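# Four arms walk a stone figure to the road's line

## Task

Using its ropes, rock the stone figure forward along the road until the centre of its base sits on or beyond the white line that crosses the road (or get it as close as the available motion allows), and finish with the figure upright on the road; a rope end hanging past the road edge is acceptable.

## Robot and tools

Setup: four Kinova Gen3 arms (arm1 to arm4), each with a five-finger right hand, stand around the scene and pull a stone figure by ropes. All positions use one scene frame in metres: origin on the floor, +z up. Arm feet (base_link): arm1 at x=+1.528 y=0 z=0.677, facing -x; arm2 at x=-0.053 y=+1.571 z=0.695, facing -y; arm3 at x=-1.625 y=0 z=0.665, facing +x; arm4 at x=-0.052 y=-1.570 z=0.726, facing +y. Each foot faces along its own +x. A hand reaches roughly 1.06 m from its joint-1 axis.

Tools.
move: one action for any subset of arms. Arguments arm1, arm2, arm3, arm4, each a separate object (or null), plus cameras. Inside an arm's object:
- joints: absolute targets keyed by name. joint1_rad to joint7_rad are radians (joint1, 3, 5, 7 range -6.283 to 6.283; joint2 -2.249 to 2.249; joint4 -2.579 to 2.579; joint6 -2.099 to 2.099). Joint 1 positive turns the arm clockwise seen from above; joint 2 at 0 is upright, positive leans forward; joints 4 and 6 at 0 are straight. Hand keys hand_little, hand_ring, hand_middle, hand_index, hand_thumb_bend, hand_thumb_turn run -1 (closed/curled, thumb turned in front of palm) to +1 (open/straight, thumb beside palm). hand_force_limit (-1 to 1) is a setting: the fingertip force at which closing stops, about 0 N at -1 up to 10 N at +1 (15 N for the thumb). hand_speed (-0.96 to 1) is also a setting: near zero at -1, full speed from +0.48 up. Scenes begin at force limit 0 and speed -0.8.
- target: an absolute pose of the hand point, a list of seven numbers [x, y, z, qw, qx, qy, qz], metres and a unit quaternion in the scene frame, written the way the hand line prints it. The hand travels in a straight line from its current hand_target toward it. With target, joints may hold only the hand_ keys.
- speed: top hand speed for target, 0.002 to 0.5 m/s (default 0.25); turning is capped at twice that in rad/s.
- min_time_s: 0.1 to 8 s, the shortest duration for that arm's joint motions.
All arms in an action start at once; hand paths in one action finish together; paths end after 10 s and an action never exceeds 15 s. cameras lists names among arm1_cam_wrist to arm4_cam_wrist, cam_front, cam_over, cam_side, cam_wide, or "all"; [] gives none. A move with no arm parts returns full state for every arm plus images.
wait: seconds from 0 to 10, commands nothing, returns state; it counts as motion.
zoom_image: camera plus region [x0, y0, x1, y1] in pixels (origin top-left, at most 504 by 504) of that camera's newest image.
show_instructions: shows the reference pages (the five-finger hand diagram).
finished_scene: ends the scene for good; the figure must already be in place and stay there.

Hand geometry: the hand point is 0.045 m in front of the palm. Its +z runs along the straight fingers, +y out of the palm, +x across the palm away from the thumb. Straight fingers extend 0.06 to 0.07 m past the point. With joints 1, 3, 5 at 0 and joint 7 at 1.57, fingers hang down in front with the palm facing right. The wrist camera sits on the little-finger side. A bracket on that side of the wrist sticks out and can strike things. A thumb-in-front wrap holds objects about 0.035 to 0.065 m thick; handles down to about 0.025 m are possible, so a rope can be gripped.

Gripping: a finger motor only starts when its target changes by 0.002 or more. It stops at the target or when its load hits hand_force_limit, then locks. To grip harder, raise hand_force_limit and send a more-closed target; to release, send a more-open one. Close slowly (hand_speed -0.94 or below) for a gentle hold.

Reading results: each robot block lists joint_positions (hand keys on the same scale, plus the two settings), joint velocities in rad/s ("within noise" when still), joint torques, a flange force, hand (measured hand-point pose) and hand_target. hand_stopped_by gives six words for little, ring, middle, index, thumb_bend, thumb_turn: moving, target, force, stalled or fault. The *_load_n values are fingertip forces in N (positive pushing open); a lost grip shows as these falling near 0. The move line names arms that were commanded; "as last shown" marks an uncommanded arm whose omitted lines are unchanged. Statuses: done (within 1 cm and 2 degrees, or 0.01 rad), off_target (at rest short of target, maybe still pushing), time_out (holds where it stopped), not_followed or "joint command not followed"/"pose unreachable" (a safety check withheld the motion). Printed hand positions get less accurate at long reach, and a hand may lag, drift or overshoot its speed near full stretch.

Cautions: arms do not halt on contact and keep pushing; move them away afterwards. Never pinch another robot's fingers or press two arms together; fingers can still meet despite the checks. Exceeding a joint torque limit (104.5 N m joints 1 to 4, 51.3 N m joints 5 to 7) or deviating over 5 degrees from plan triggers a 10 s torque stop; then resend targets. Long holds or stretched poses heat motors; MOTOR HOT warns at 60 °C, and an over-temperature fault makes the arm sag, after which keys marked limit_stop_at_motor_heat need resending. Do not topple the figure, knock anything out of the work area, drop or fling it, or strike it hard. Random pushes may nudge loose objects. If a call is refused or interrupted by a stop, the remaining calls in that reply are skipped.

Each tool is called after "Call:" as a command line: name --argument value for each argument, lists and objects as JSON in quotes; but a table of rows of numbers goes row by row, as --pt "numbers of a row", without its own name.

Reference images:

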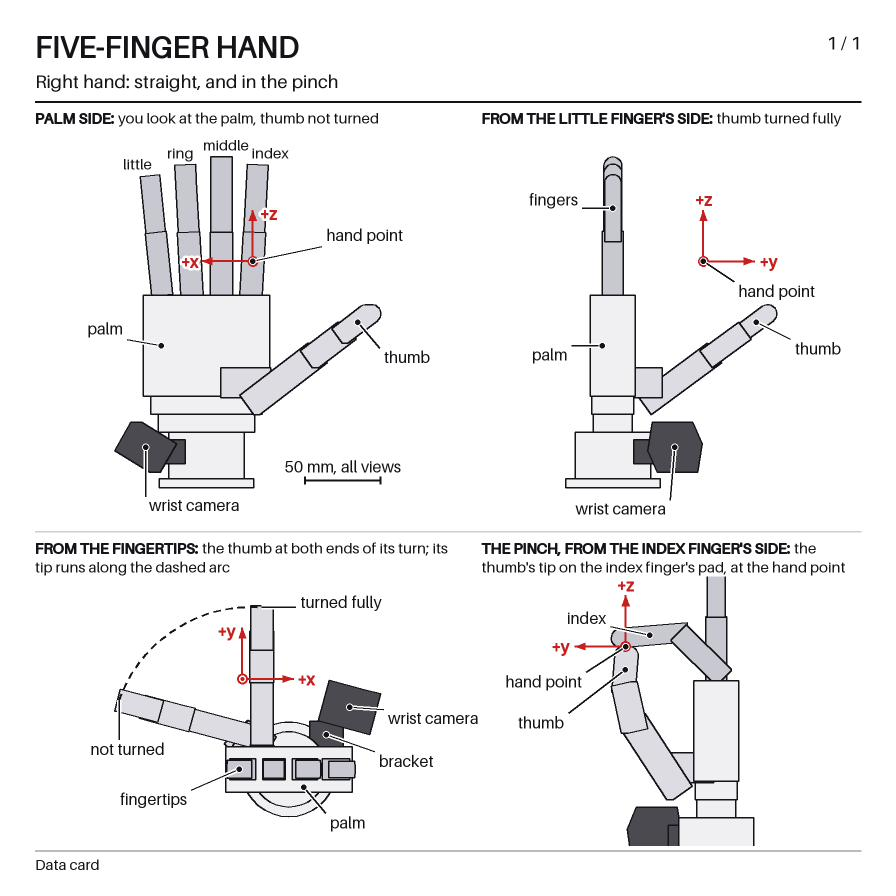

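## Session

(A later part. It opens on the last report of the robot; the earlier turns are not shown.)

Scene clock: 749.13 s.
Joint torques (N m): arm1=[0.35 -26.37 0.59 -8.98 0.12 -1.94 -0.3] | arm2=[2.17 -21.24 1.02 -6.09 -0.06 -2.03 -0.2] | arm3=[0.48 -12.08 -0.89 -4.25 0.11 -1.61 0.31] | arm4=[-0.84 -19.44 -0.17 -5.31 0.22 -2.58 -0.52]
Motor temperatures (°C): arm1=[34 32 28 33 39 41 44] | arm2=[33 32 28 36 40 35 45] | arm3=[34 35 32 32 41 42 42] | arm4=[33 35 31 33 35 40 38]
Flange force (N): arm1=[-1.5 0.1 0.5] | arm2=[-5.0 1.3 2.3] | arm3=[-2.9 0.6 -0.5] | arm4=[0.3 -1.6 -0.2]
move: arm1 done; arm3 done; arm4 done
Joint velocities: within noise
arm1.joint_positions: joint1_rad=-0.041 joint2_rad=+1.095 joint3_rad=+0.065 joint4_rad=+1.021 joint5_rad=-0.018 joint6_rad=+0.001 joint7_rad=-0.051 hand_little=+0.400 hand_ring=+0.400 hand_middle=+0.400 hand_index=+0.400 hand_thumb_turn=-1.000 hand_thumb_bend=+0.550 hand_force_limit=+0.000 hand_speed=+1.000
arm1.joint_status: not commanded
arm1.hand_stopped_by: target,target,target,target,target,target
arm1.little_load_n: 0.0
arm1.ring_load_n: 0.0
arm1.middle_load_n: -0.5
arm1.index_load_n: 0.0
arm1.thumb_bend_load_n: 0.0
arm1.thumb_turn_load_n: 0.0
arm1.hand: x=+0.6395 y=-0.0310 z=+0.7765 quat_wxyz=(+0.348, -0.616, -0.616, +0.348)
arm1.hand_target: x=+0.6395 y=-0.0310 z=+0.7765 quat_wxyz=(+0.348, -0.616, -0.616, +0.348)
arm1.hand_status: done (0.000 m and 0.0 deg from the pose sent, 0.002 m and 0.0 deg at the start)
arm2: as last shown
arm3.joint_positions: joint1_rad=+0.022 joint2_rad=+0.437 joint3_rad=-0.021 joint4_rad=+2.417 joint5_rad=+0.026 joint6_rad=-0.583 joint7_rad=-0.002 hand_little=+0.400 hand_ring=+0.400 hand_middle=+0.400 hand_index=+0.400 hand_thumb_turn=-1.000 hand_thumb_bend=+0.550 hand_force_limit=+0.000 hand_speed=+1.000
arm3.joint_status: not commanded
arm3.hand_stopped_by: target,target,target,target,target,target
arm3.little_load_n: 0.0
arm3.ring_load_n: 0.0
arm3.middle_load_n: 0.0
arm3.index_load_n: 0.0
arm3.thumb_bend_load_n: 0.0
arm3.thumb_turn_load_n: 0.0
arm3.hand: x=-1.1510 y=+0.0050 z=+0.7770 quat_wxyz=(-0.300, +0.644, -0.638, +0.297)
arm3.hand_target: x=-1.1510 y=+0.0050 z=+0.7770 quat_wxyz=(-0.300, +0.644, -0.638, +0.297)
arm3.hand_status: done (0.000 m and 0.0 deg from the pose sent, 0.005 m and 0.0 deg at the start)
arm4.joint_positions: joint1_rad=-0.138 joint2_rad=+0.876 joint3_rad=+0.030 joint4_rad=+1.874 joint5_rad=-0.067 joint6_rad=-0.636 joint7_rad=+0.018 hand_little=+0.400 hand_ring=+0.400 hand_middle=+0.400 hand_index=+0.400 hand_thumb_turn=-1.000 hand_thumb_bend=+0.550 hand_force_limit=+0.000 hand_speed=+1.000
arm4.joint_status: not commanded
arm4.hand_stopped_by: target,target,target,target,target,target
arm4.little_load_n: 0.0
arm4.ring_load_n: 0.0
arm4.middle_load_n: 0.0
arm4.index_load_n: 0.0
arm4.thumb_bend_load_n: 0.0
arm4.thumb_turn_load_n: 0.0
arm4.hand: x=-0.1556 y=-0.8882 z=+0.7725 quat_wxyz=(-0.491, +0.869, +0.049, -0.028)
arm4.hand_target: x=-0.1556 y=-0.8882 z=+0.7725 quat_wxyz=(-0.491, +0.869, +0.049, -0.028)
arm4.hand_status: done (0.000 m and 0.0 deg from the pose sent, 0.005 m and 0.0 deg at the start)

Call:
move --arm1 '{"target": [0.639, -0.031, 0.7805, 0.348, -0.6157, -0.6157, 0.348], "joints": {"hand_speed": -0.75, "hand_force_limit": 0.1, "hand_index": 0.14, "hand_middle": 0.14, "hand_thumb_bend": -0.1}}' --arm2 '{"target": [-0.1412, 0.8695, 0.7775, 0.02575, -0.0456, -0.8695, 0.4915], "joints": {"hand_speed": -0.75, "hand_force_limit": 0.1, "hand_index": 0.14, "hand_middle": 0.14, "hand_thumb_bend": -0.1}}' --arm3 '{"target": [-1.151, 0.005, 0.780, 0.3001, -0.6437, 0.6381, -0.2975], "joints": {"hand_speed": -0.75, "hand_force_limit": 0.1, "hand_index": 0.14, "hand_middle": 0.14, "hand_thumb_bend": -0.1}}' --arm4 '{"target": [-0.1556, -0.8872, 0.7765, 0.4914, -0.8694, -0.0494, 0.0279], "joints": {"hand_speed": -0.75, "hand_force_limit": 0.1, "hand_index": 0.14, "hand_middle": 0.14, "hand_thumb_bend": -0.1}}' --cameras '["all"]'

Call:
zoom_image --camera "cam_front" --region '[550, 300, 690, 420]'

Call:
zoom_image --camera "cam_side" --region '[200, 330, 340, 450]'

Scene clock: 771.57 s.
Joint torques (N m): arm1=[0.49 -26.6 0.62 -9.04 0.18 -2.03 -0.29] | arm2=[2.14 -21.4 0.99 -6.24 -0.07 -2.11 -0.2] | arm3=[0.43 -11.02 -0.68 -2.44 0.2 -0.58 0.35] | arm4=[-0.87 -17.56 -0.34 -2.88 0.26 -1.4 -0.49]
Motor temperatures (°C): arm1=[34 32 28 34 39 40 44] | arm2=[33 32 28 36 40 35 45] | arm3=[34 36 32 32 41 42 42] | arm4=[33 36 31 33 35 40 38]
Flange force (N): arm1=[-1.9 -0.1 1.2] | arm2=[-4.9 1.4 2.6] | arm3=[-2.7 -1.6 1.2] | arm4=[0.2 -4.9 2.5]
move: arm1 off_target; arm2 off_target; arm3 off_target; arm4 off_target
Joint velocities: within noise
arm1.joint_positions: joint1_rad=-0.041 joint2_rad=+1.090 joint3_rad=+0.064 joint4_rad=+1.017 joint5_rad=-0.018 joint6_rad=+0.009 joint7_rad=-0.051 hand_little=+0.400 hand_ring=+0.400 hand_middle=+0.174 hand_index=+0.173 hand_thumb_turn=-1.000 hand_thumb_bend=+0.441 hand_force_limit=+0.100 hand_speed=-0.750
arm1.joint_status: hand_middle off_target (ended at +0.174, target +0.140); hand_index off_target (ended at +0.173, target +0.140); hand_thumb_bend off_target (ended at +0.441, target -0.100); the others done
arm1.hand_stopped_by: target,target,force,force,force,target
arm1.little_load_n: 0.0
arm1.ring_load_n: 0.0
arm1.middle_load_n: 9.5
arm1.index_load_n: 5.0
arm1.thumb_bend_load_n: 12.0
arm1.thumb_turn_load_n: 0.5
arm1.hand: x=+0.6390 y=-0.0310 z=+0.7805 quat_wxyz=(+0.348, -0.616, -0.616, +0.348)
arm1.hand_target: x=+0.6390 y=-0.0310 z=+0.7805 quat_wxyz=(+0.348, -0.616, -0.616, +0.348)
arm1.hand_status: done (0.000 m and 0.0 deg from the pose sent, 0.004 m and 0.0 deg at the start)
arm2.joint_positions: joint1_rad=+0.129 joint2_rad=+0.814 joint3_rad=-0.041 joint4_rad=+1.804 joint5_rad=+0.043 joint6_rad=-0.507 joint7_rad=+0.012 hand_little=+0.400 hand_ring=+0.400 hand_middle=+0.150 hand_index=+0.150 hand_thumb_turn=-1.000 hand_thumb_bend=+0.428 hand_force_limit=+0.100 hand_speed=-0.750
arm2.joint_status: hand_thumb_bend off_target (ended at +0.428, target -0.100); the others done
arm2.hand_stopped_by: target,target,force,force,force,target
arm2.little_load_n: 0.0
arm2.ring_load_n: 0.0
arm2.middle_load_n: 7.0
arm2.index_load_n: 5.5
arm2.thumb_bend_load_n: 12.0
arm2.thumb_turn_load_n: 0.0
arm2.hand: x=-0.1412 y=+0.8695 z=+0.7775 quat_wxyz=(+0.026, -0.046, -0.869, +0.491)
arm2.hand_target: x=-0.1412 y=+0.8695 z=+0.7775 quat_wxyz=(+0.026, -0.046, -0.869, +0.491)
arm2.hand_status: done (0.000 m and 0.0 deg from the pose sent, 0.005 m and 0.0 deg at the start)
arm3.joint_positions: joint1_rad=+0.022 joint2_rad=+0.427 joint3_rad=-0.022 joint4_rad=+2.414 joint5_rad=+0.026 joint6_rad=-0.570 joint7_rad=-0.003 hand_little=+0.400 hand_ring=+0.400 hand_middle=+0.197 hand_index=+0.174 hand_thumb_turn=-1.000 hand_thumb_bend=+0.441 hand_force_limit=+0.100 hand_speed=-0.750
arm3.joint_status: hand_middle off_target (ended at +0.197, target +0.140); hand_index off_target (ended at +0.174, target +0.140); hand_thumb_bend off_target (ended at +0.441, target -0.100); the others done
arm3.hand_stopped_by: target,target,force,force,force,target
arm3.little_load_n: 0.0
arm3.ring_load_n: 0.0
arm3.middle_load_n: 7.0
arm3.index_load_n: 8.0
arm3.thumb_bend_load_n: 9.0
arm3.thumb_turn_load_n: -0.5
arm3.hand: x=-1.1510 y=+0.0050 z=+0.7800 quat_wxyz=(-0.300, +0.644, -0.638, +0.297)
arm3.hand_target: x=-1.1510 y=+0.0050 z=+0.7800 quat_wxyz=(-0.300, +0.644, -0.638, +0.297)
arm3.hand_status: done (0.000 m and 0.0 deg from the pose sent, 0.003 m and 0.0 deg at the start)
arm4.joint_positions: joint1_rad=-0.138 joint2_rad=+0.868 joint3_rad=+0.031 joint4_rad=+1.871 joint5_rad=-0.067 joint6_rad=-0.625 joint7_rad=+0.018 hand_little=+0.400 hand_ring=+0.400 hand_middle=+0.173 hand_index=+0.173 hand_thumb_turn=-1.000 hand_thumb_bend=+0.438 hand_force_limit=+0.100 hand_speed=-0.750
arm4.joint_status: hand_middle off_target (ended at +0.173, target +0.140); hand_index off_target (ended at +0.173, target +0.140); hand_thumb_bend off_target (ended at +0.438, target -0.100); the others done
arm4.hand_stopped_by: target,target,force,force,force,target
arm4.little_load_n: 0.0
arm4.ring_load_n: 0.0
arm4.middle_load_n: 9.5
arm4.index_load_n: 7.0
arm4.thumb_bend_load_n: 8.0
arm4.thumb_turn_load_n: 0.0
arm4.hand: x=-0.1556 y=-0.8872 z=+0.7765 quat_wxyz=(-0.491, +0.869, +0.049, -0.028)
arm4.hand_target: x=-0.1556 y=-0.8872 z=+0.7765 quat_wxyz=(-0.491, +0.869, +0.049, -0.028)
arm4.hand_status: done (0.000 m and 0.0 deg from the pose sent, 0.004 m and 0.0 deg at the start)
pictures: arm1_cam_wrist, arm2_cam_wrist, arm3_cam_wrist, arm4_cam_wrist, cam_front, cam_over, cam_side, cam_wide
arm1_cam_wrist: T_world_to_cam=[[0.48557, 0.23096, -0.84313, 0.35615], [0.57224, -0.8131, 0.10682, -0.48037], [-0.66088, -0.53434, -0.52699, 0.93155]] pos_world=[0.7176, 0.02492, 0.84251]
arm2_cam_wrist: T_world_to_cam=[[-0.20176, 0.51481, -0.83322, 0.17383], [0.87608, 0.47524, 0.08149, -0.35744], [0.43794, -0.71352, -0.5469, 1.22313]] pos_world=[-0.18744, 0.95311, 0.84289]
arm3_cam_wrist: T_world_to_cam=[[-0.6225, -0.24931, -0.74185, -0.14054], [-0.53204, 0.82998, 0.16751, -0.74998], [0.57396, 0.49897, -0.64931, 1.27597]] pos_world=[-1.21885, -0.04924, 0.84988]
arm4_cam_wrist: T_world_to_cam=[[0.31959, -0.47418, -0.82037, 0.25761], [-0.75262, -0.65304, 0.08427, -0.76477], [-0.5757, 0.5905, -0.56558, 0.98855]] pos_world=[-0.0888, -0.96101, 0.83489]

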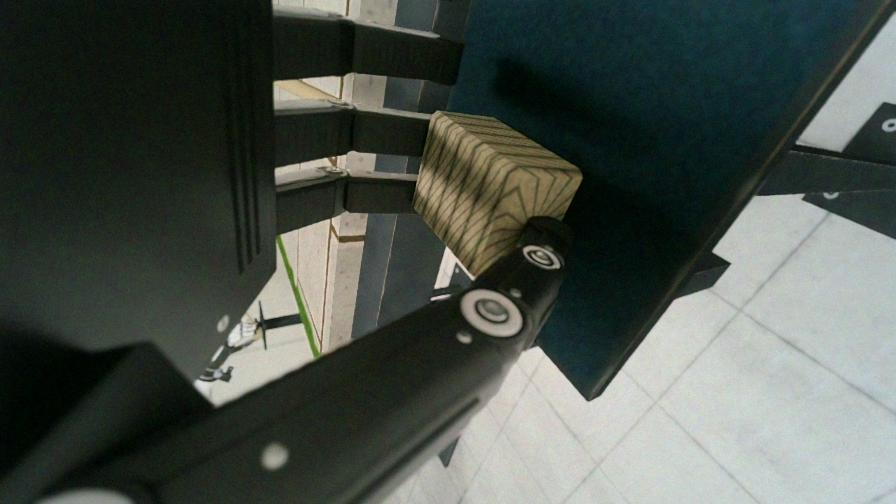

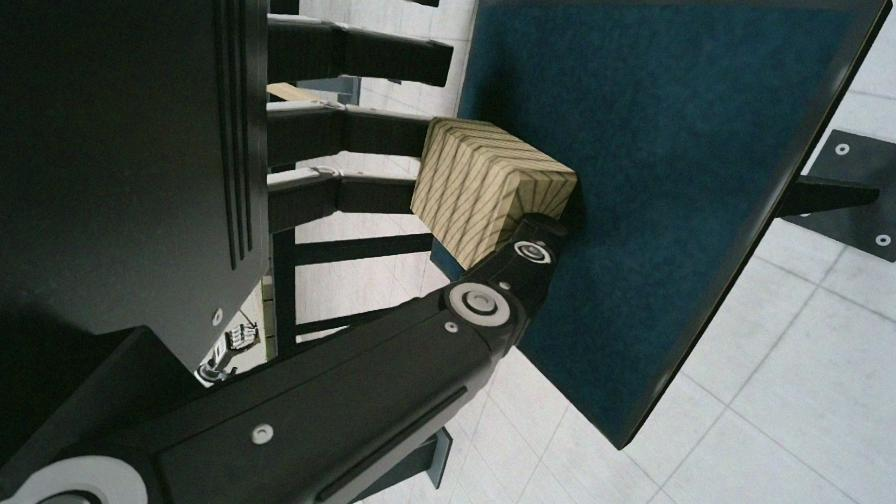

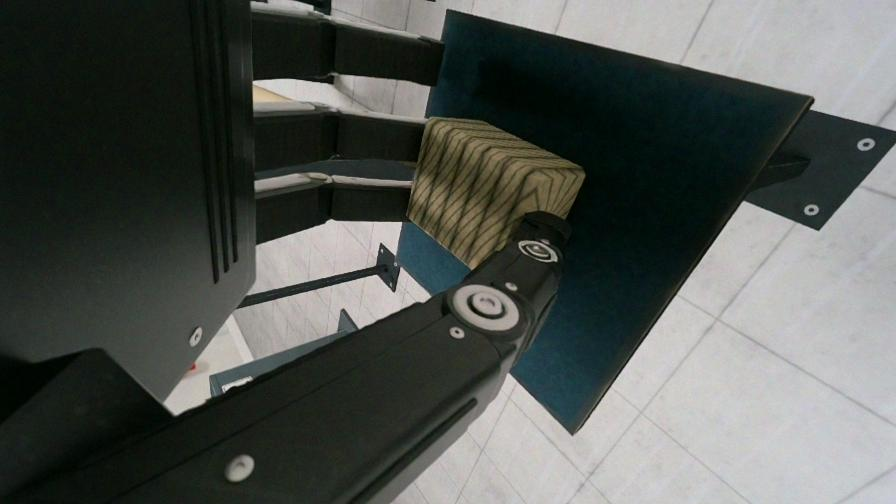

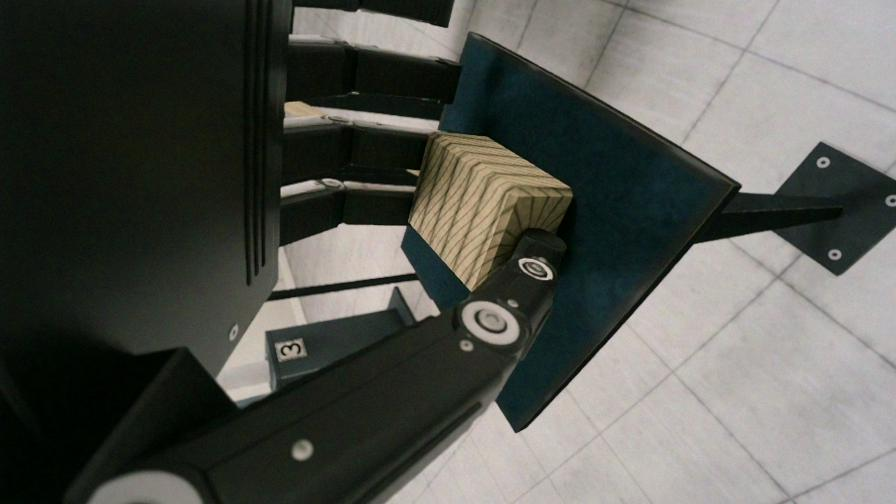

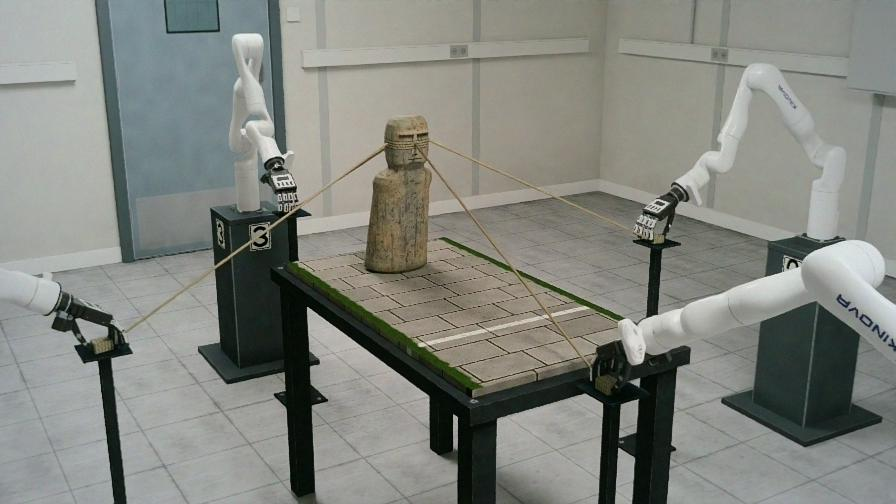

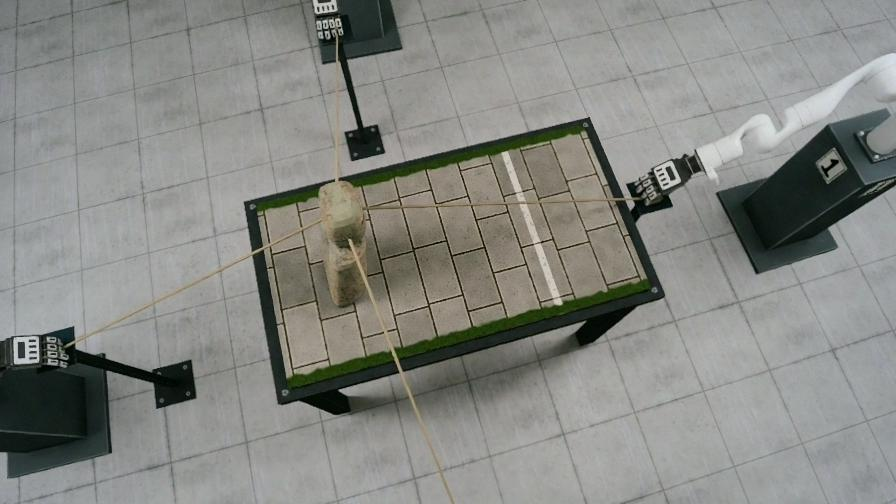

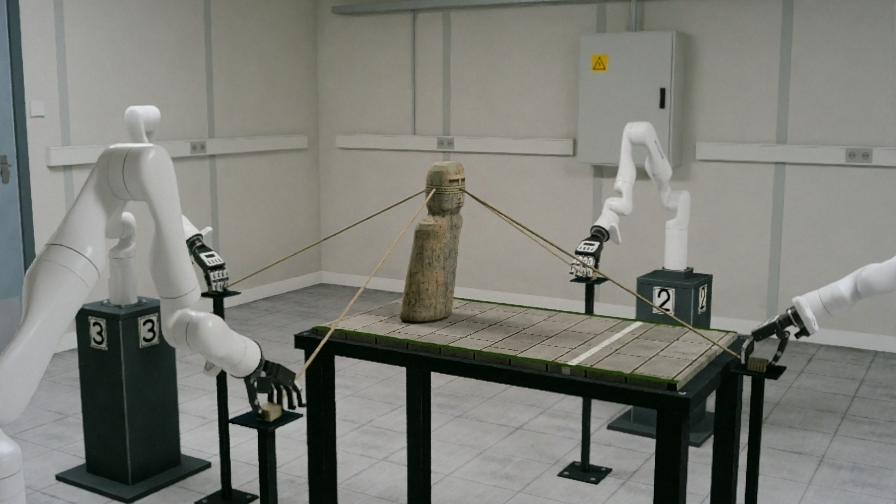

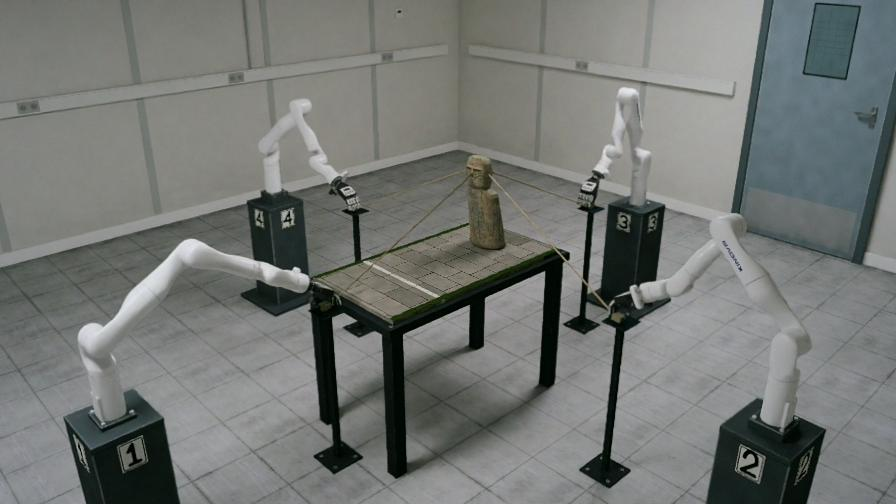

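Scaled by 3.600 from the camera's image (finer frame: 1280x720).

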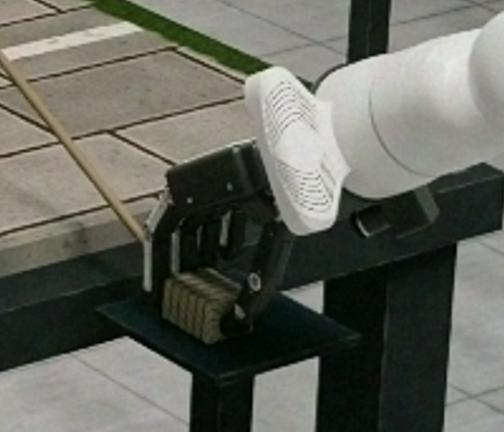

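Scaled by 3.600 from the camera's image (finer frame: 1280x720).

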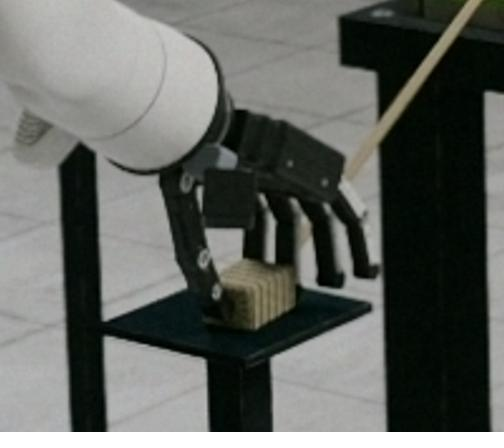

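Call:
move --arm1 '{"target": [0.720, -0.026, 1.160, 0.348, -0.6157, -0.6157, 0.348], "speed": 0.35}' --arm2 '{"target": [-0.181, 0.9545, 1.158, 0.02575, -0.0456, -0.8695, 0.4915], "speed": 0.35}' --arm3 '{"target": [-1.231, 0.008, 1.160, 0.3001, -0.6437, 0.6381, -0.2975], "speed": 0.35}' --arm4 '{"target": [-0.199, -0.9722, 1.158, 0.4914, -0.8694, -0.0494, 0.0279], "speed": 0.35}' --cameras '["all"]'

Scene clock: 817.67 s.
Joint torques (N m): arm1=[0.46 -22.21 0.29 -9.95 0.18 -2.02 -0.29] | arm2=[2.21 -14.39 0.18 -10.19 -0.27 -2.06 -0.2] | arm3=[0.37 -4.1 -1.03 -10.26 0.03 -1.61 0.3] | arm4=[-0.76 -10.49 0.34 -10.5 0.34 -2.6 -0.58]
Motor temperatures (°C): arm1=[34 34 28 34 39 40 44] | arm2=[33 33 28 36 40 35 45] | arm3=[34 36 32 32 41 42 42] | arm4=[33 37 31 33 35 40 38]
Flange force (N): arm1=[-0.5 -0.9 0.9] | arm2=[-4.5 -3.7 5.4] | arm3=[2.4 2.0 0.8] | arm4=[4.0 -2.2 3.1]
move: arm1 done; arm2 done; arm3 done; arm4 done
Joint velocities: within noise
arm1.joint_positions: joint1_rad=-0.030 joint2_rad=+0.667 joint3_rad=+0.061 joint4_rad=+0.634 joint5_rad=-0.020 joint6_rad=+0.814 joint7_rad=-0.022 hand_little=+0.400 hand_ring=+0.400 hand_middle=+0.174 hand_index=+0.173 hand_thumb_turn=-1.000 hand_thumb_bend=+0.441 hand_force_limit=+0.100 hand_speed=-0.750
arm1.joint_status: not commanded
arm1.hand_stopped_by: target,target,force,force,force,target
arm1.little_load_n: 0.0
arm1.ring_load_n: 0.0
arm1.middle_load_n: 9.5
arm1.index_load_n: 5.0
arm1.thumb_bend_load_n: 12.0
arm1.thumb_turn_load_n: 0.5
arm1.hand: x=+0.7200 y=-0.0260 z=+1.1600 quat_wxyz=(+0.348, -0.616, -0.616, +0.348)
arm1.hand_target: x=+0.7200 y=-0.0260 z=+1.1600 quat_wxyz=(+0.348, -0.616, -0.616, +0.348)
arm1.hand_status: done (0.000 m and 0.0 deg from the pose sent, 0.388 m and 0.0 deg at the start)
arm2.joint_positions: joint1_rad=+0.599 joint2_rad=+0.206 joint3_rad=-0.464 joint4_rad=+1.430 joint5_rad=-0.054 joint6_rad=+0.501 joint7_rad=+0.171 hand_little=+0.400 hand_ring=+0.400 hand_middle=+0.150 hand_index=+0.150 hand_thumb_turn=-1.000 hand_thumb_bend=+0.428 hand_force_limit=+0.100 hand_speed=-0.750
arm2.joint_status: not commanded
arm2.hand_stopped_by: target,target,force,force,force,target
arm2.little_load_n: 0.0
arm2.ring_load_n: 0.0
arm2.middle_load_n: 7.0
arm2.index_load_n: 5.5
arm2.thumb_bend_load_n: 12.0
arm2.thumb_turn_load_n: 0.5
arm2.hand: x=-0.1810 y=+0.9545 z=+1.1580 quat_wxyz=(+0.026, -0.046, -0.869, +0.491)
arm2.hand_target: x=-0.1810 y=+0.9545 z=+1.1580 quat_wxyz=(+0.026, -0.046, -0.869, +0.491)
arm2.hand_status: done (0.000 m and 0.0 deg from the pose sent, 0.392 m and 0.0 deg at the start)
arm3.joint_positions: joint1_rad=-0.019 joint2_rad=-0.292 joint3_rad=+0.014 joint4_rad=+1.671 joint5_rad=-0.014 joint6_rad=+0.892 joint7_rad=+0.018 hand_little=+0.400 hand_ring=+0.400 hand_middle=+0.197 hand_index=+0.174 hand_thumb_turn=-1.000 hand_thumb_bend=+0.441 hand_force_limit=+0.100 hand_speed=-0.750
arm3.joint_status: not commanded
arm3.hand_stopped_by: target,target,force,force,force,target
arm3.little_load_n: 0.0
arm3.ring_load_n: 0.0
arm3.middle_load_n: 6.0
arm3.index_load_n: 7.0
arm3.thumb_bend_load_n: 9.5
arm3.thumb_turn_load_n: -0.5
arm3.hand: x=-1.2310 y=+0.0080 z=+1.1600 quat_wxyz=(-0.300, +0.644, -0.638, +0.297)
arm3.hand_target: x=-1.2310 y=+0.0080 z=+1.1600 quat_wxyz=(-0.300, +0.644, -0.638, +0.297)
arm3.hand_status: done (0.000 m and 0.0 deg from the pose sent, 0.388 m and 0.0 deg at the start; pose on its path clipped on 5 of 65 steps)
arm4.joint_positions: joint1_rad=-0.858 joint2_rad=+0.161 joint3_rad=+0.688 joint4_rad=+1.615 joint5_rad=+0.128 joint6_rad=+0.386 joint7_rad=-0.253 hand_little=+0.400 hand_ring=+0.400 hand_middle=+0.173 hand_index=+0.173 hand_thumb_turn=-1.000 hand_thumb_bend=+0.438 hand_force_limit=+0.100 hand_speed=-0.750
arm4.joint_status: not commanded
arm4.hand_stopped_by: target,target,force,force,force,target
arm4.little_load_n: 0.0
arm4.ring_load_n: 0.0
arm4.middle_load_n: 7.5
arm4.index_load_n: 5.0
arm4.thumb_bend_load_n: 9.5
arm4.thumb_turn_load_n: 0.5
arm4.hand: x=-0.1990 y=-0.9722 z=+1.1580 quat_wxyz=(-0.491, +0.869, +0.049, -0.028)
arm4.hand_target: x=-0.1990 y=-0.9722 z=+1.1580 quat_wxyz=(-0.491, +0.869, +0.049, -0.028)
arm4.hand_status: done (0.000 m and 0.0 deg from the pose sent, 0.393 m and 0.0 deg at the start)
pictures: arm1_cam_wrist, arm2_cam_wrist, arm3_cam_wrist, arm4_cam_wrist, cam_front, cam_over, cam_side, cam_wide
arm1_cam_wrist: T_world_to_cam=[[0.48557, 0.23096, -0.84313, 0.63563], [0.57224, -0.8131, 0.10682, -0.5632], [-0.66088, -0.53434, -0.52699, 1.18775]] pos_world=[0.7986, 0.02992, 1.22201]
arm2_cam_wrist: T_world_to_cam=[[-0.20184, 0.51484, -0.83318, 0.43897], [0.87607, 0.47526, 0.08145, -0.39394], [0.43791, -0.71349, -0.54697, 1.50934]] pos_world=[-0.22724, 1.03811, 1.22339]
arm3_cam_wrist: T_world_to_cam=[[-0.6225, -0.24931, -0.74185, 0.09231], [-0.53204, 0.82998, 0.16751, -0.85869], [0.57396, 0.49897, -0.64931, 1.56713]] pos_world=[-1.29885, -0.04624, 1.22987]
arm4_cam_wrist: T_world_to_cam=[[0.31957, -0.4742, -0.82037, 0.54412], [-0.75263, -0.65303, 0.08429, -0.8851], [-0.5757, 0.5905, -0.56558, 1.22953]] pos_world=[-0.1322, -1.04601, 1.21639]

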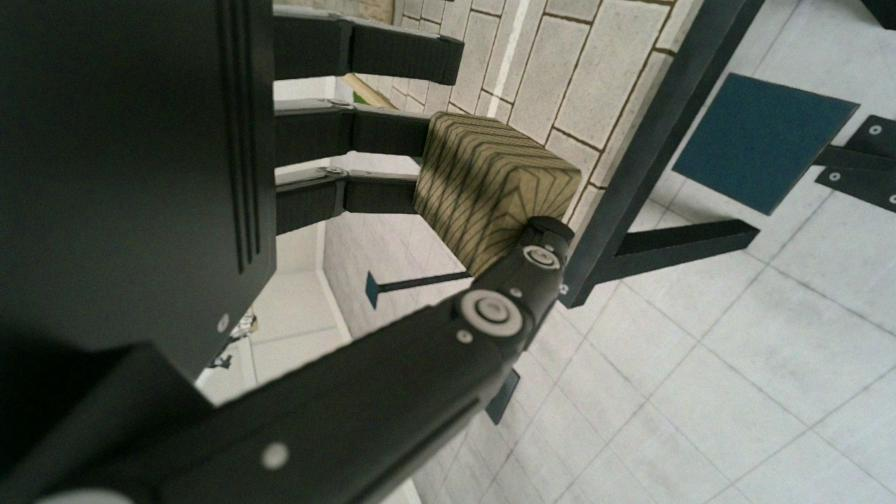

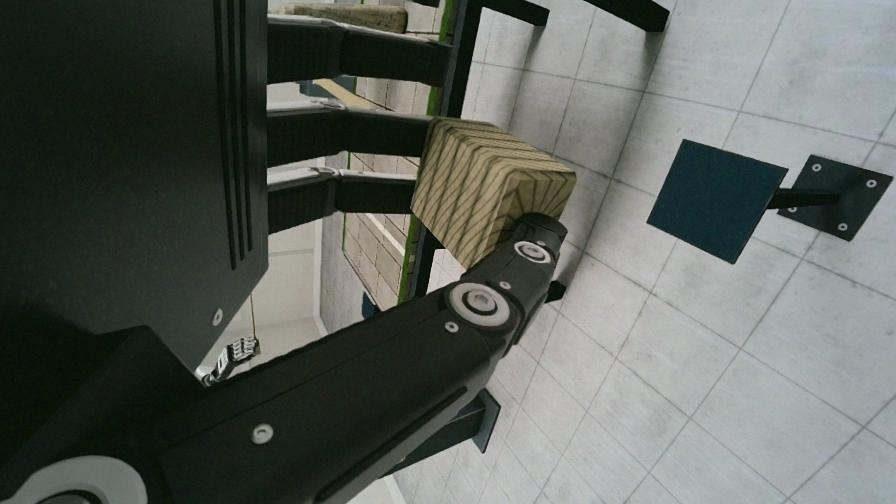

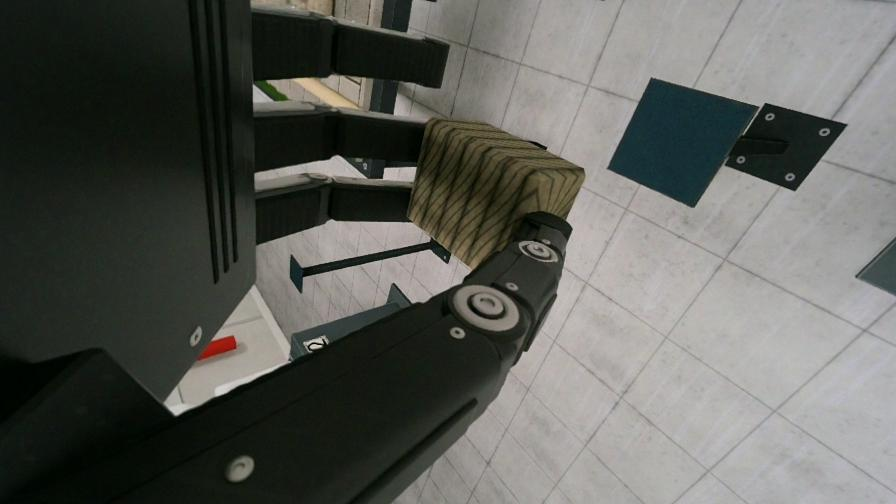

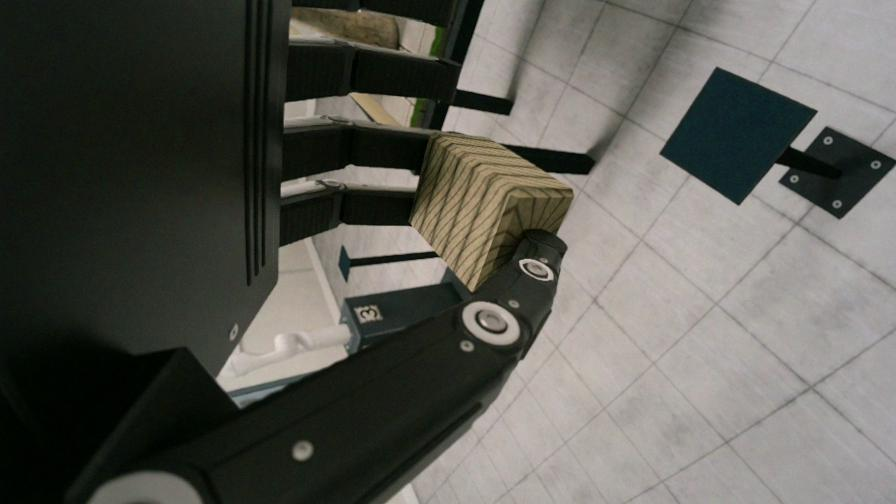

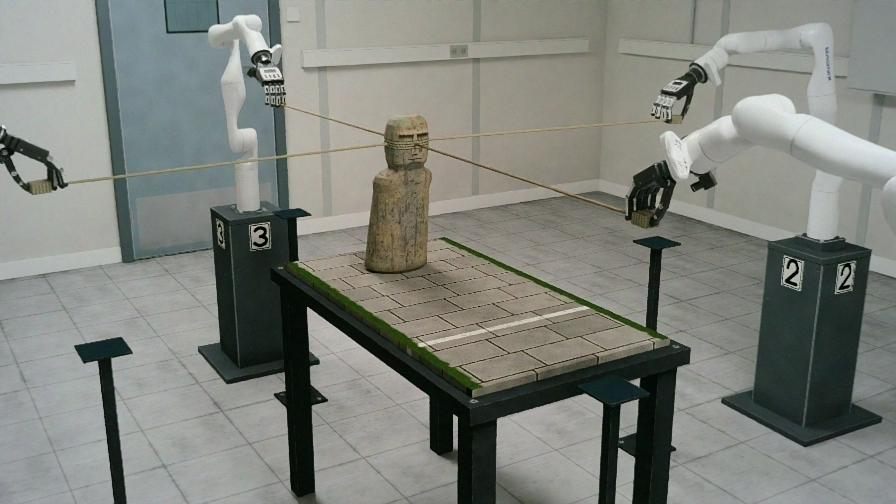

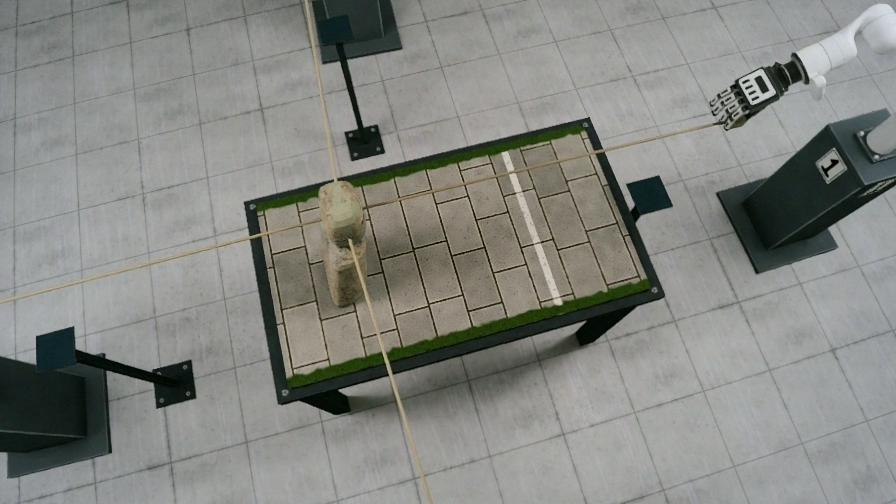

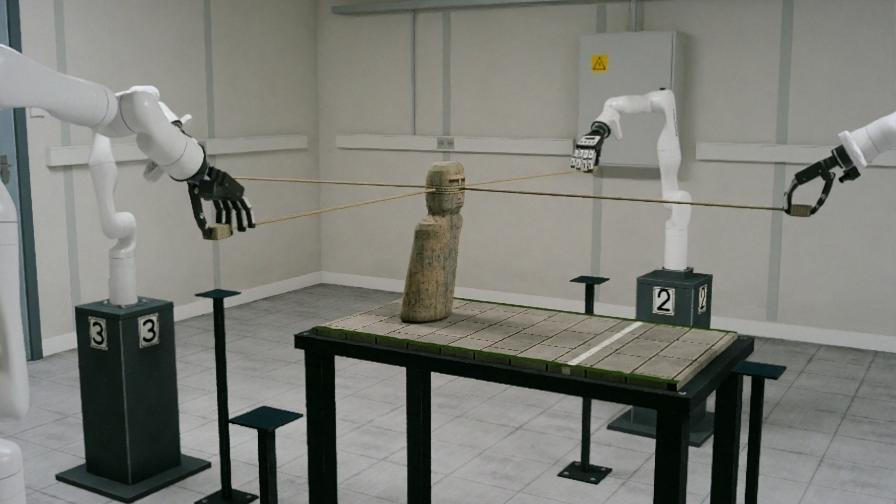

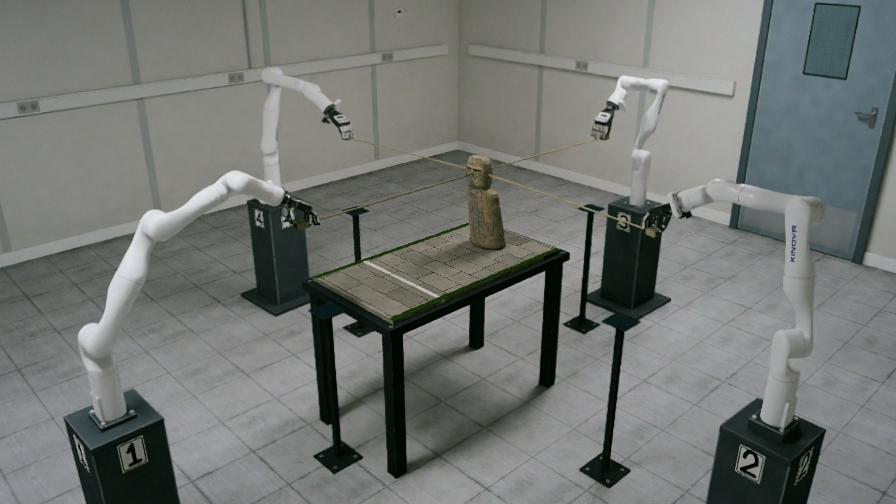

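Call:
move --arm1 '{"target": [0.725, -0.016, 1.160, 0.348, -0.6157, -0.6157, 0.348], "speed": 0.15}' --arm2 '{"target": [-0.181, 1.0045, 1.158, 0.02575, -0.0456, -0.8695, 0.4915], "speed": 0.15}' --arm4 '{"target": [-0.199, -0.9222, 1.158, 0.4914, -0.8694, -0.0494, 0.0279], "speed": 0.15}' --cameras '["cam_front", "cam_over", "cam_side", "cam_wide"]'

Scene clock: 834.07 s.
Joint torques (N m): arm1=[0.43 -22.05 0.17 -10.04 0.16 -2.02 -0.27] | arm2=[3.04 -12.72 1.25 -8.04 -0.02 -0.06 -0.1] | arm3=[0.73 -8.36 -0.87 -4.53 0.23 4.99 0.57] | arm4=[-0.64 -13.7 0.85 -10.47 0.17 -2.64 -0.53]
Motor temperatures (°C): arm1=[34 33 28 34 39 40 44] | arm2=[33 33 28 36 40 35 45] | arm3=[34 36 32 32 41 42 42] | arm4=[33 36 31 33 35 40 38]
Flange force (N): arm1=[-0.5 -0.6 0.9] | arm2=[-4.4 -8.0 13.0] | arm3=[2.3 -15.1 18.1] | arm4=[2.2 -0.7 0.9]
move: arm1 done; arm2 done; arm4 done
Joint velocities: arm1=[within noise] | arm2=[0 0.002 0 0 0.001 0.011 0] | arm3=[within noise] | arm4=[within noise]
arm1.joint_positions: joint1_rad=-0.010 joint2_rad=+0.649 joint3_rad=+0.050 joint4_rad=+0.668 joint5_rad=-0.030 joint6_rad=+0.798 joint7_rad=-0.003 hand_little=+0.400 hand_ring=+0.400 hand_middle=+0.174 hand_index=+0.173 hand_thumb_turn=-1.000 hand_thumb_bend=+0.441 hand_force_limit=+0.100 hand_speed=-0.750
arm1.joint_status: not commanded
arm1.hand_stopped_by: target,target,force,force,force,target
arm1.little_load_n: 0.0
arm1.ring_load_n: 0.0
arm1.middle_load_n: 9.5
arm1.index_load_n: 5.0
arm1.thumb_bend_load_n: 12.0
arm1.thumb_turn_load_n: 1.0
arm1.hand: x=+0.7250 y=-0.0160 z=+1.1600 quat_wxyz=(+0.348, -0.616, -0.616, +0.348)
arm1.hand_target: x=+0.7250 y=-0.0160 z=+1.1600 quat_wxyz=(+0.348, -0.616, -0.616, +0.348)
arm1.hand_status: done (0.000 m and 0.0 deg from the pose sent, 0.011 m and 0.0 deg at the start)
arm2.joint_positions: joint1_rad=+0.739 joint2_rad=+0.092 joint3_rad=-0.513 joint4_rad=+1.559 joint5_rad=-0.256 joint6_rad=+0.495 joint7_rad=+0.354 hand_little=+0.400 hand_ring=+0.400 hand_middle=+0.151 hand_index=+0.150 hand_thumb_turn=-1.000 hand_thumb_bend=+0.428 hand_force_limit=+0.100 hand_speed=-0.750
arm2.joint_status: not commanded
arm2.hand_stopped_by: target,target,force,force,force,target
arm2.little_load_n: 0.0
arm2.ring_load_n: 0.0
arm2.middle_load_n: 14.5
arm2.index_load_n: 10.0
arm2.thumb_bend_load_n: 6.0
arm2.thumb_turn_load_n: 1.0
arm2.hand: x=-0.1810 y=+1.0045 z=+1.1580 quat_wxyz=(+0.026, -0.046, -0.869, +0.491)
arm2.hand_target: x=-0.1810 y=+1.0045 z=+1.1580 quat_wxyz=(+0.026, -0.046, -0.869, +0.491)
arm2.hand_status: done (0.000 m and 0.0 deg from the pose sent, 0.050 m and 0.0 deg at the start)
arm3: as last shown
arm3.joint_positions: joint1_rad=-0.020 joint2_rad=-0.292 joint3_rad=+0.014 joint4_rad=+1.671 joint5_rad=-0.014 joint6_rad=+0.893 joint7_rad=+0.018 hand_little=+0.400 hand_ring=+0.400 hand_middle=+0.199 hand_index=+0.175 hand_thumb_turn=-1.000 hand_thumb_bend=+0.438 hand_force_limit=+0.100 hand_speed=-0.750
arm3.middle_load_n: 15.0
arm3.index_load_n: 9.0
arm3.thumb_bend_load_n: 1.5
arm3.thumb_turn_load_n: 0.5
arm3.hand: x=-1.2310 y=+0.0080 z=+1.1598 quat_wxyz=(-0.300, +0.644, -0.638, +0.297)
arm3.hand_target: x=-1.2310 y=+0.0080 z=+1.1600 quat_wxyz=(-0.300, +0.644, -0.638, +0.298)
arm4.joint_positions: joint1_rad=-0.656 joint2_rad=+0.281 joint3_rad=+0.563 joint4_rad=+1.468 joint5_rad=-0.079 joint6_rad=+0.409 joint7_rad=-0.067 hand_little=+0.400 hand_ring=+0.400 hand_middle=+0.173 hand_index=+0.173 hand_thumb_turn=-1.000 hand_thumb_bend=+0.438 hand_force_limit=+0.100 hand_speed=-0.750
arm4.joint_status: not commanded
arm4.hand_stopped_by: target,target,force,force,force,target
arm4.little_load_n: 0.0
arm4.ring_load_n: 0.0
arm4.middle_load_n: 7.5
arm4.index_load_n: 5.0
arm4.thumb_bend_load_n: 9.5
arm4.thumb_turn_load_n: 1.0
arm4.hand: x=-0.1990 y=-0.9222 z=+1.1580 quat_wxyz=(-0.491, +0.869, +0.049, -0.028)
arm4.hand_target: x=-0.1990 y=-0.9222 z=+1.1580 quat_wxyz=(-0.491, +0.869, +0.049, -0.028)
arm4.hand_status: done (0.000 m and 0.0 deg from the pose sent, 0.050 m and 0.0 deg at the start)

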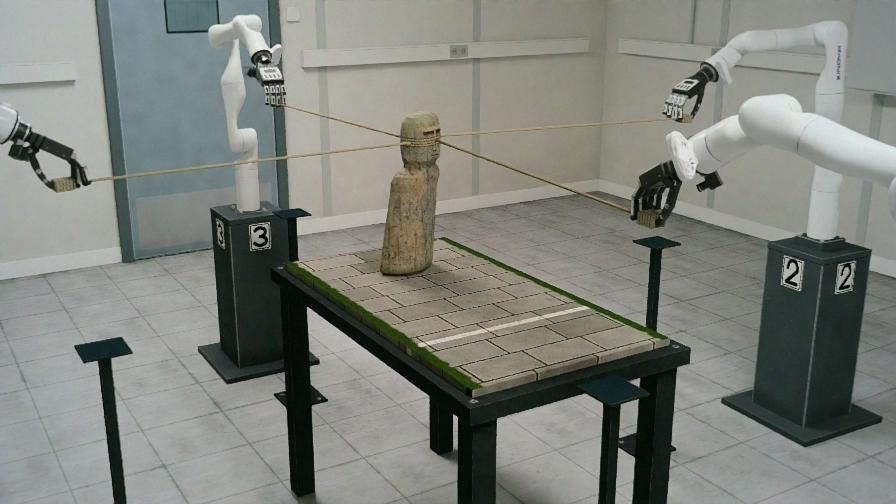

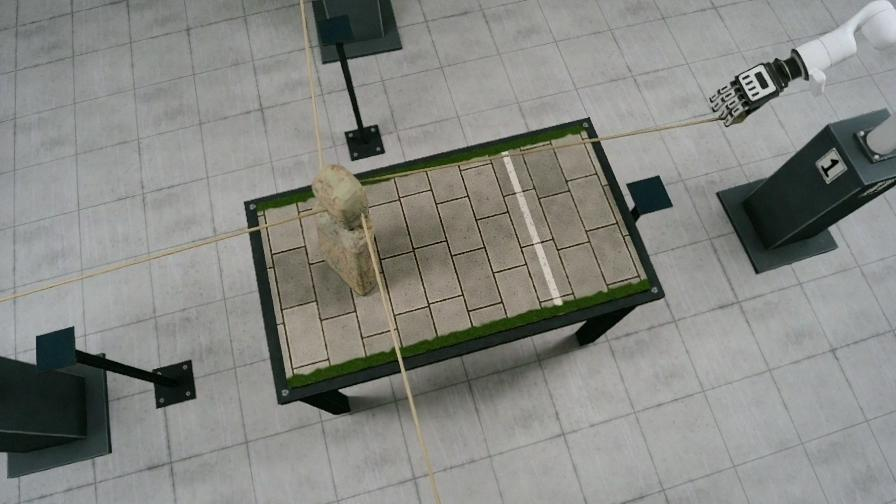

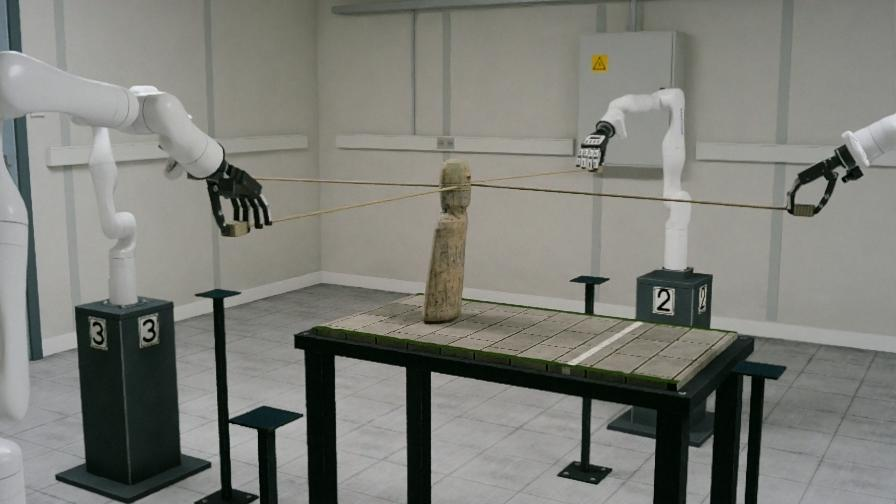

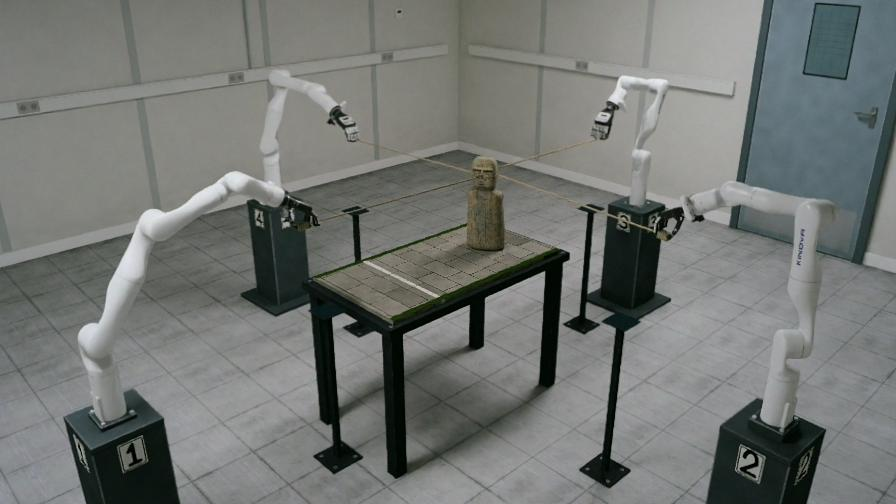

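Call:
zoom_image --camera "cam_over" --region '[240, 120, 460, 340]'

Call:
zoom_image --camera "cam_front" --region '[320, 90, 520, 290]'

Call:
zoom_image --camera "cam_side" --region '[350, 140, 550, 340]'

Scaled by 2.291 from the camera's image (finer frame: 1280x720).

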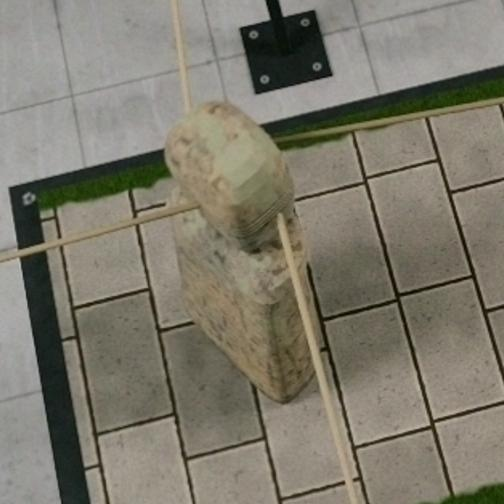

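Scaled by 2.520 from the camera's image (finer frame: 1280x720).

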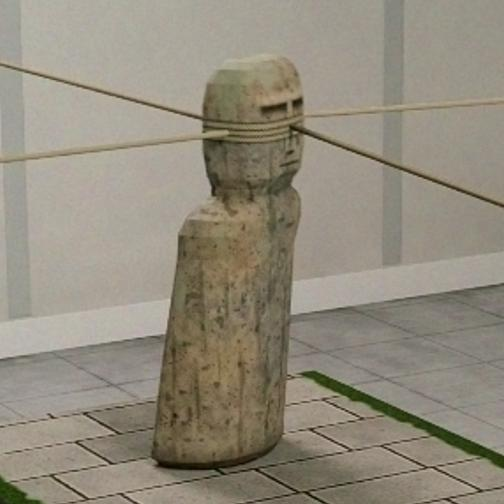

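Scaled by 2.520 from the camera's image (finer frame: 1280x720).

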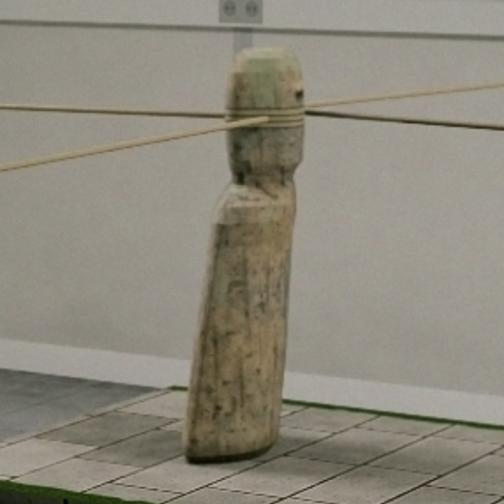

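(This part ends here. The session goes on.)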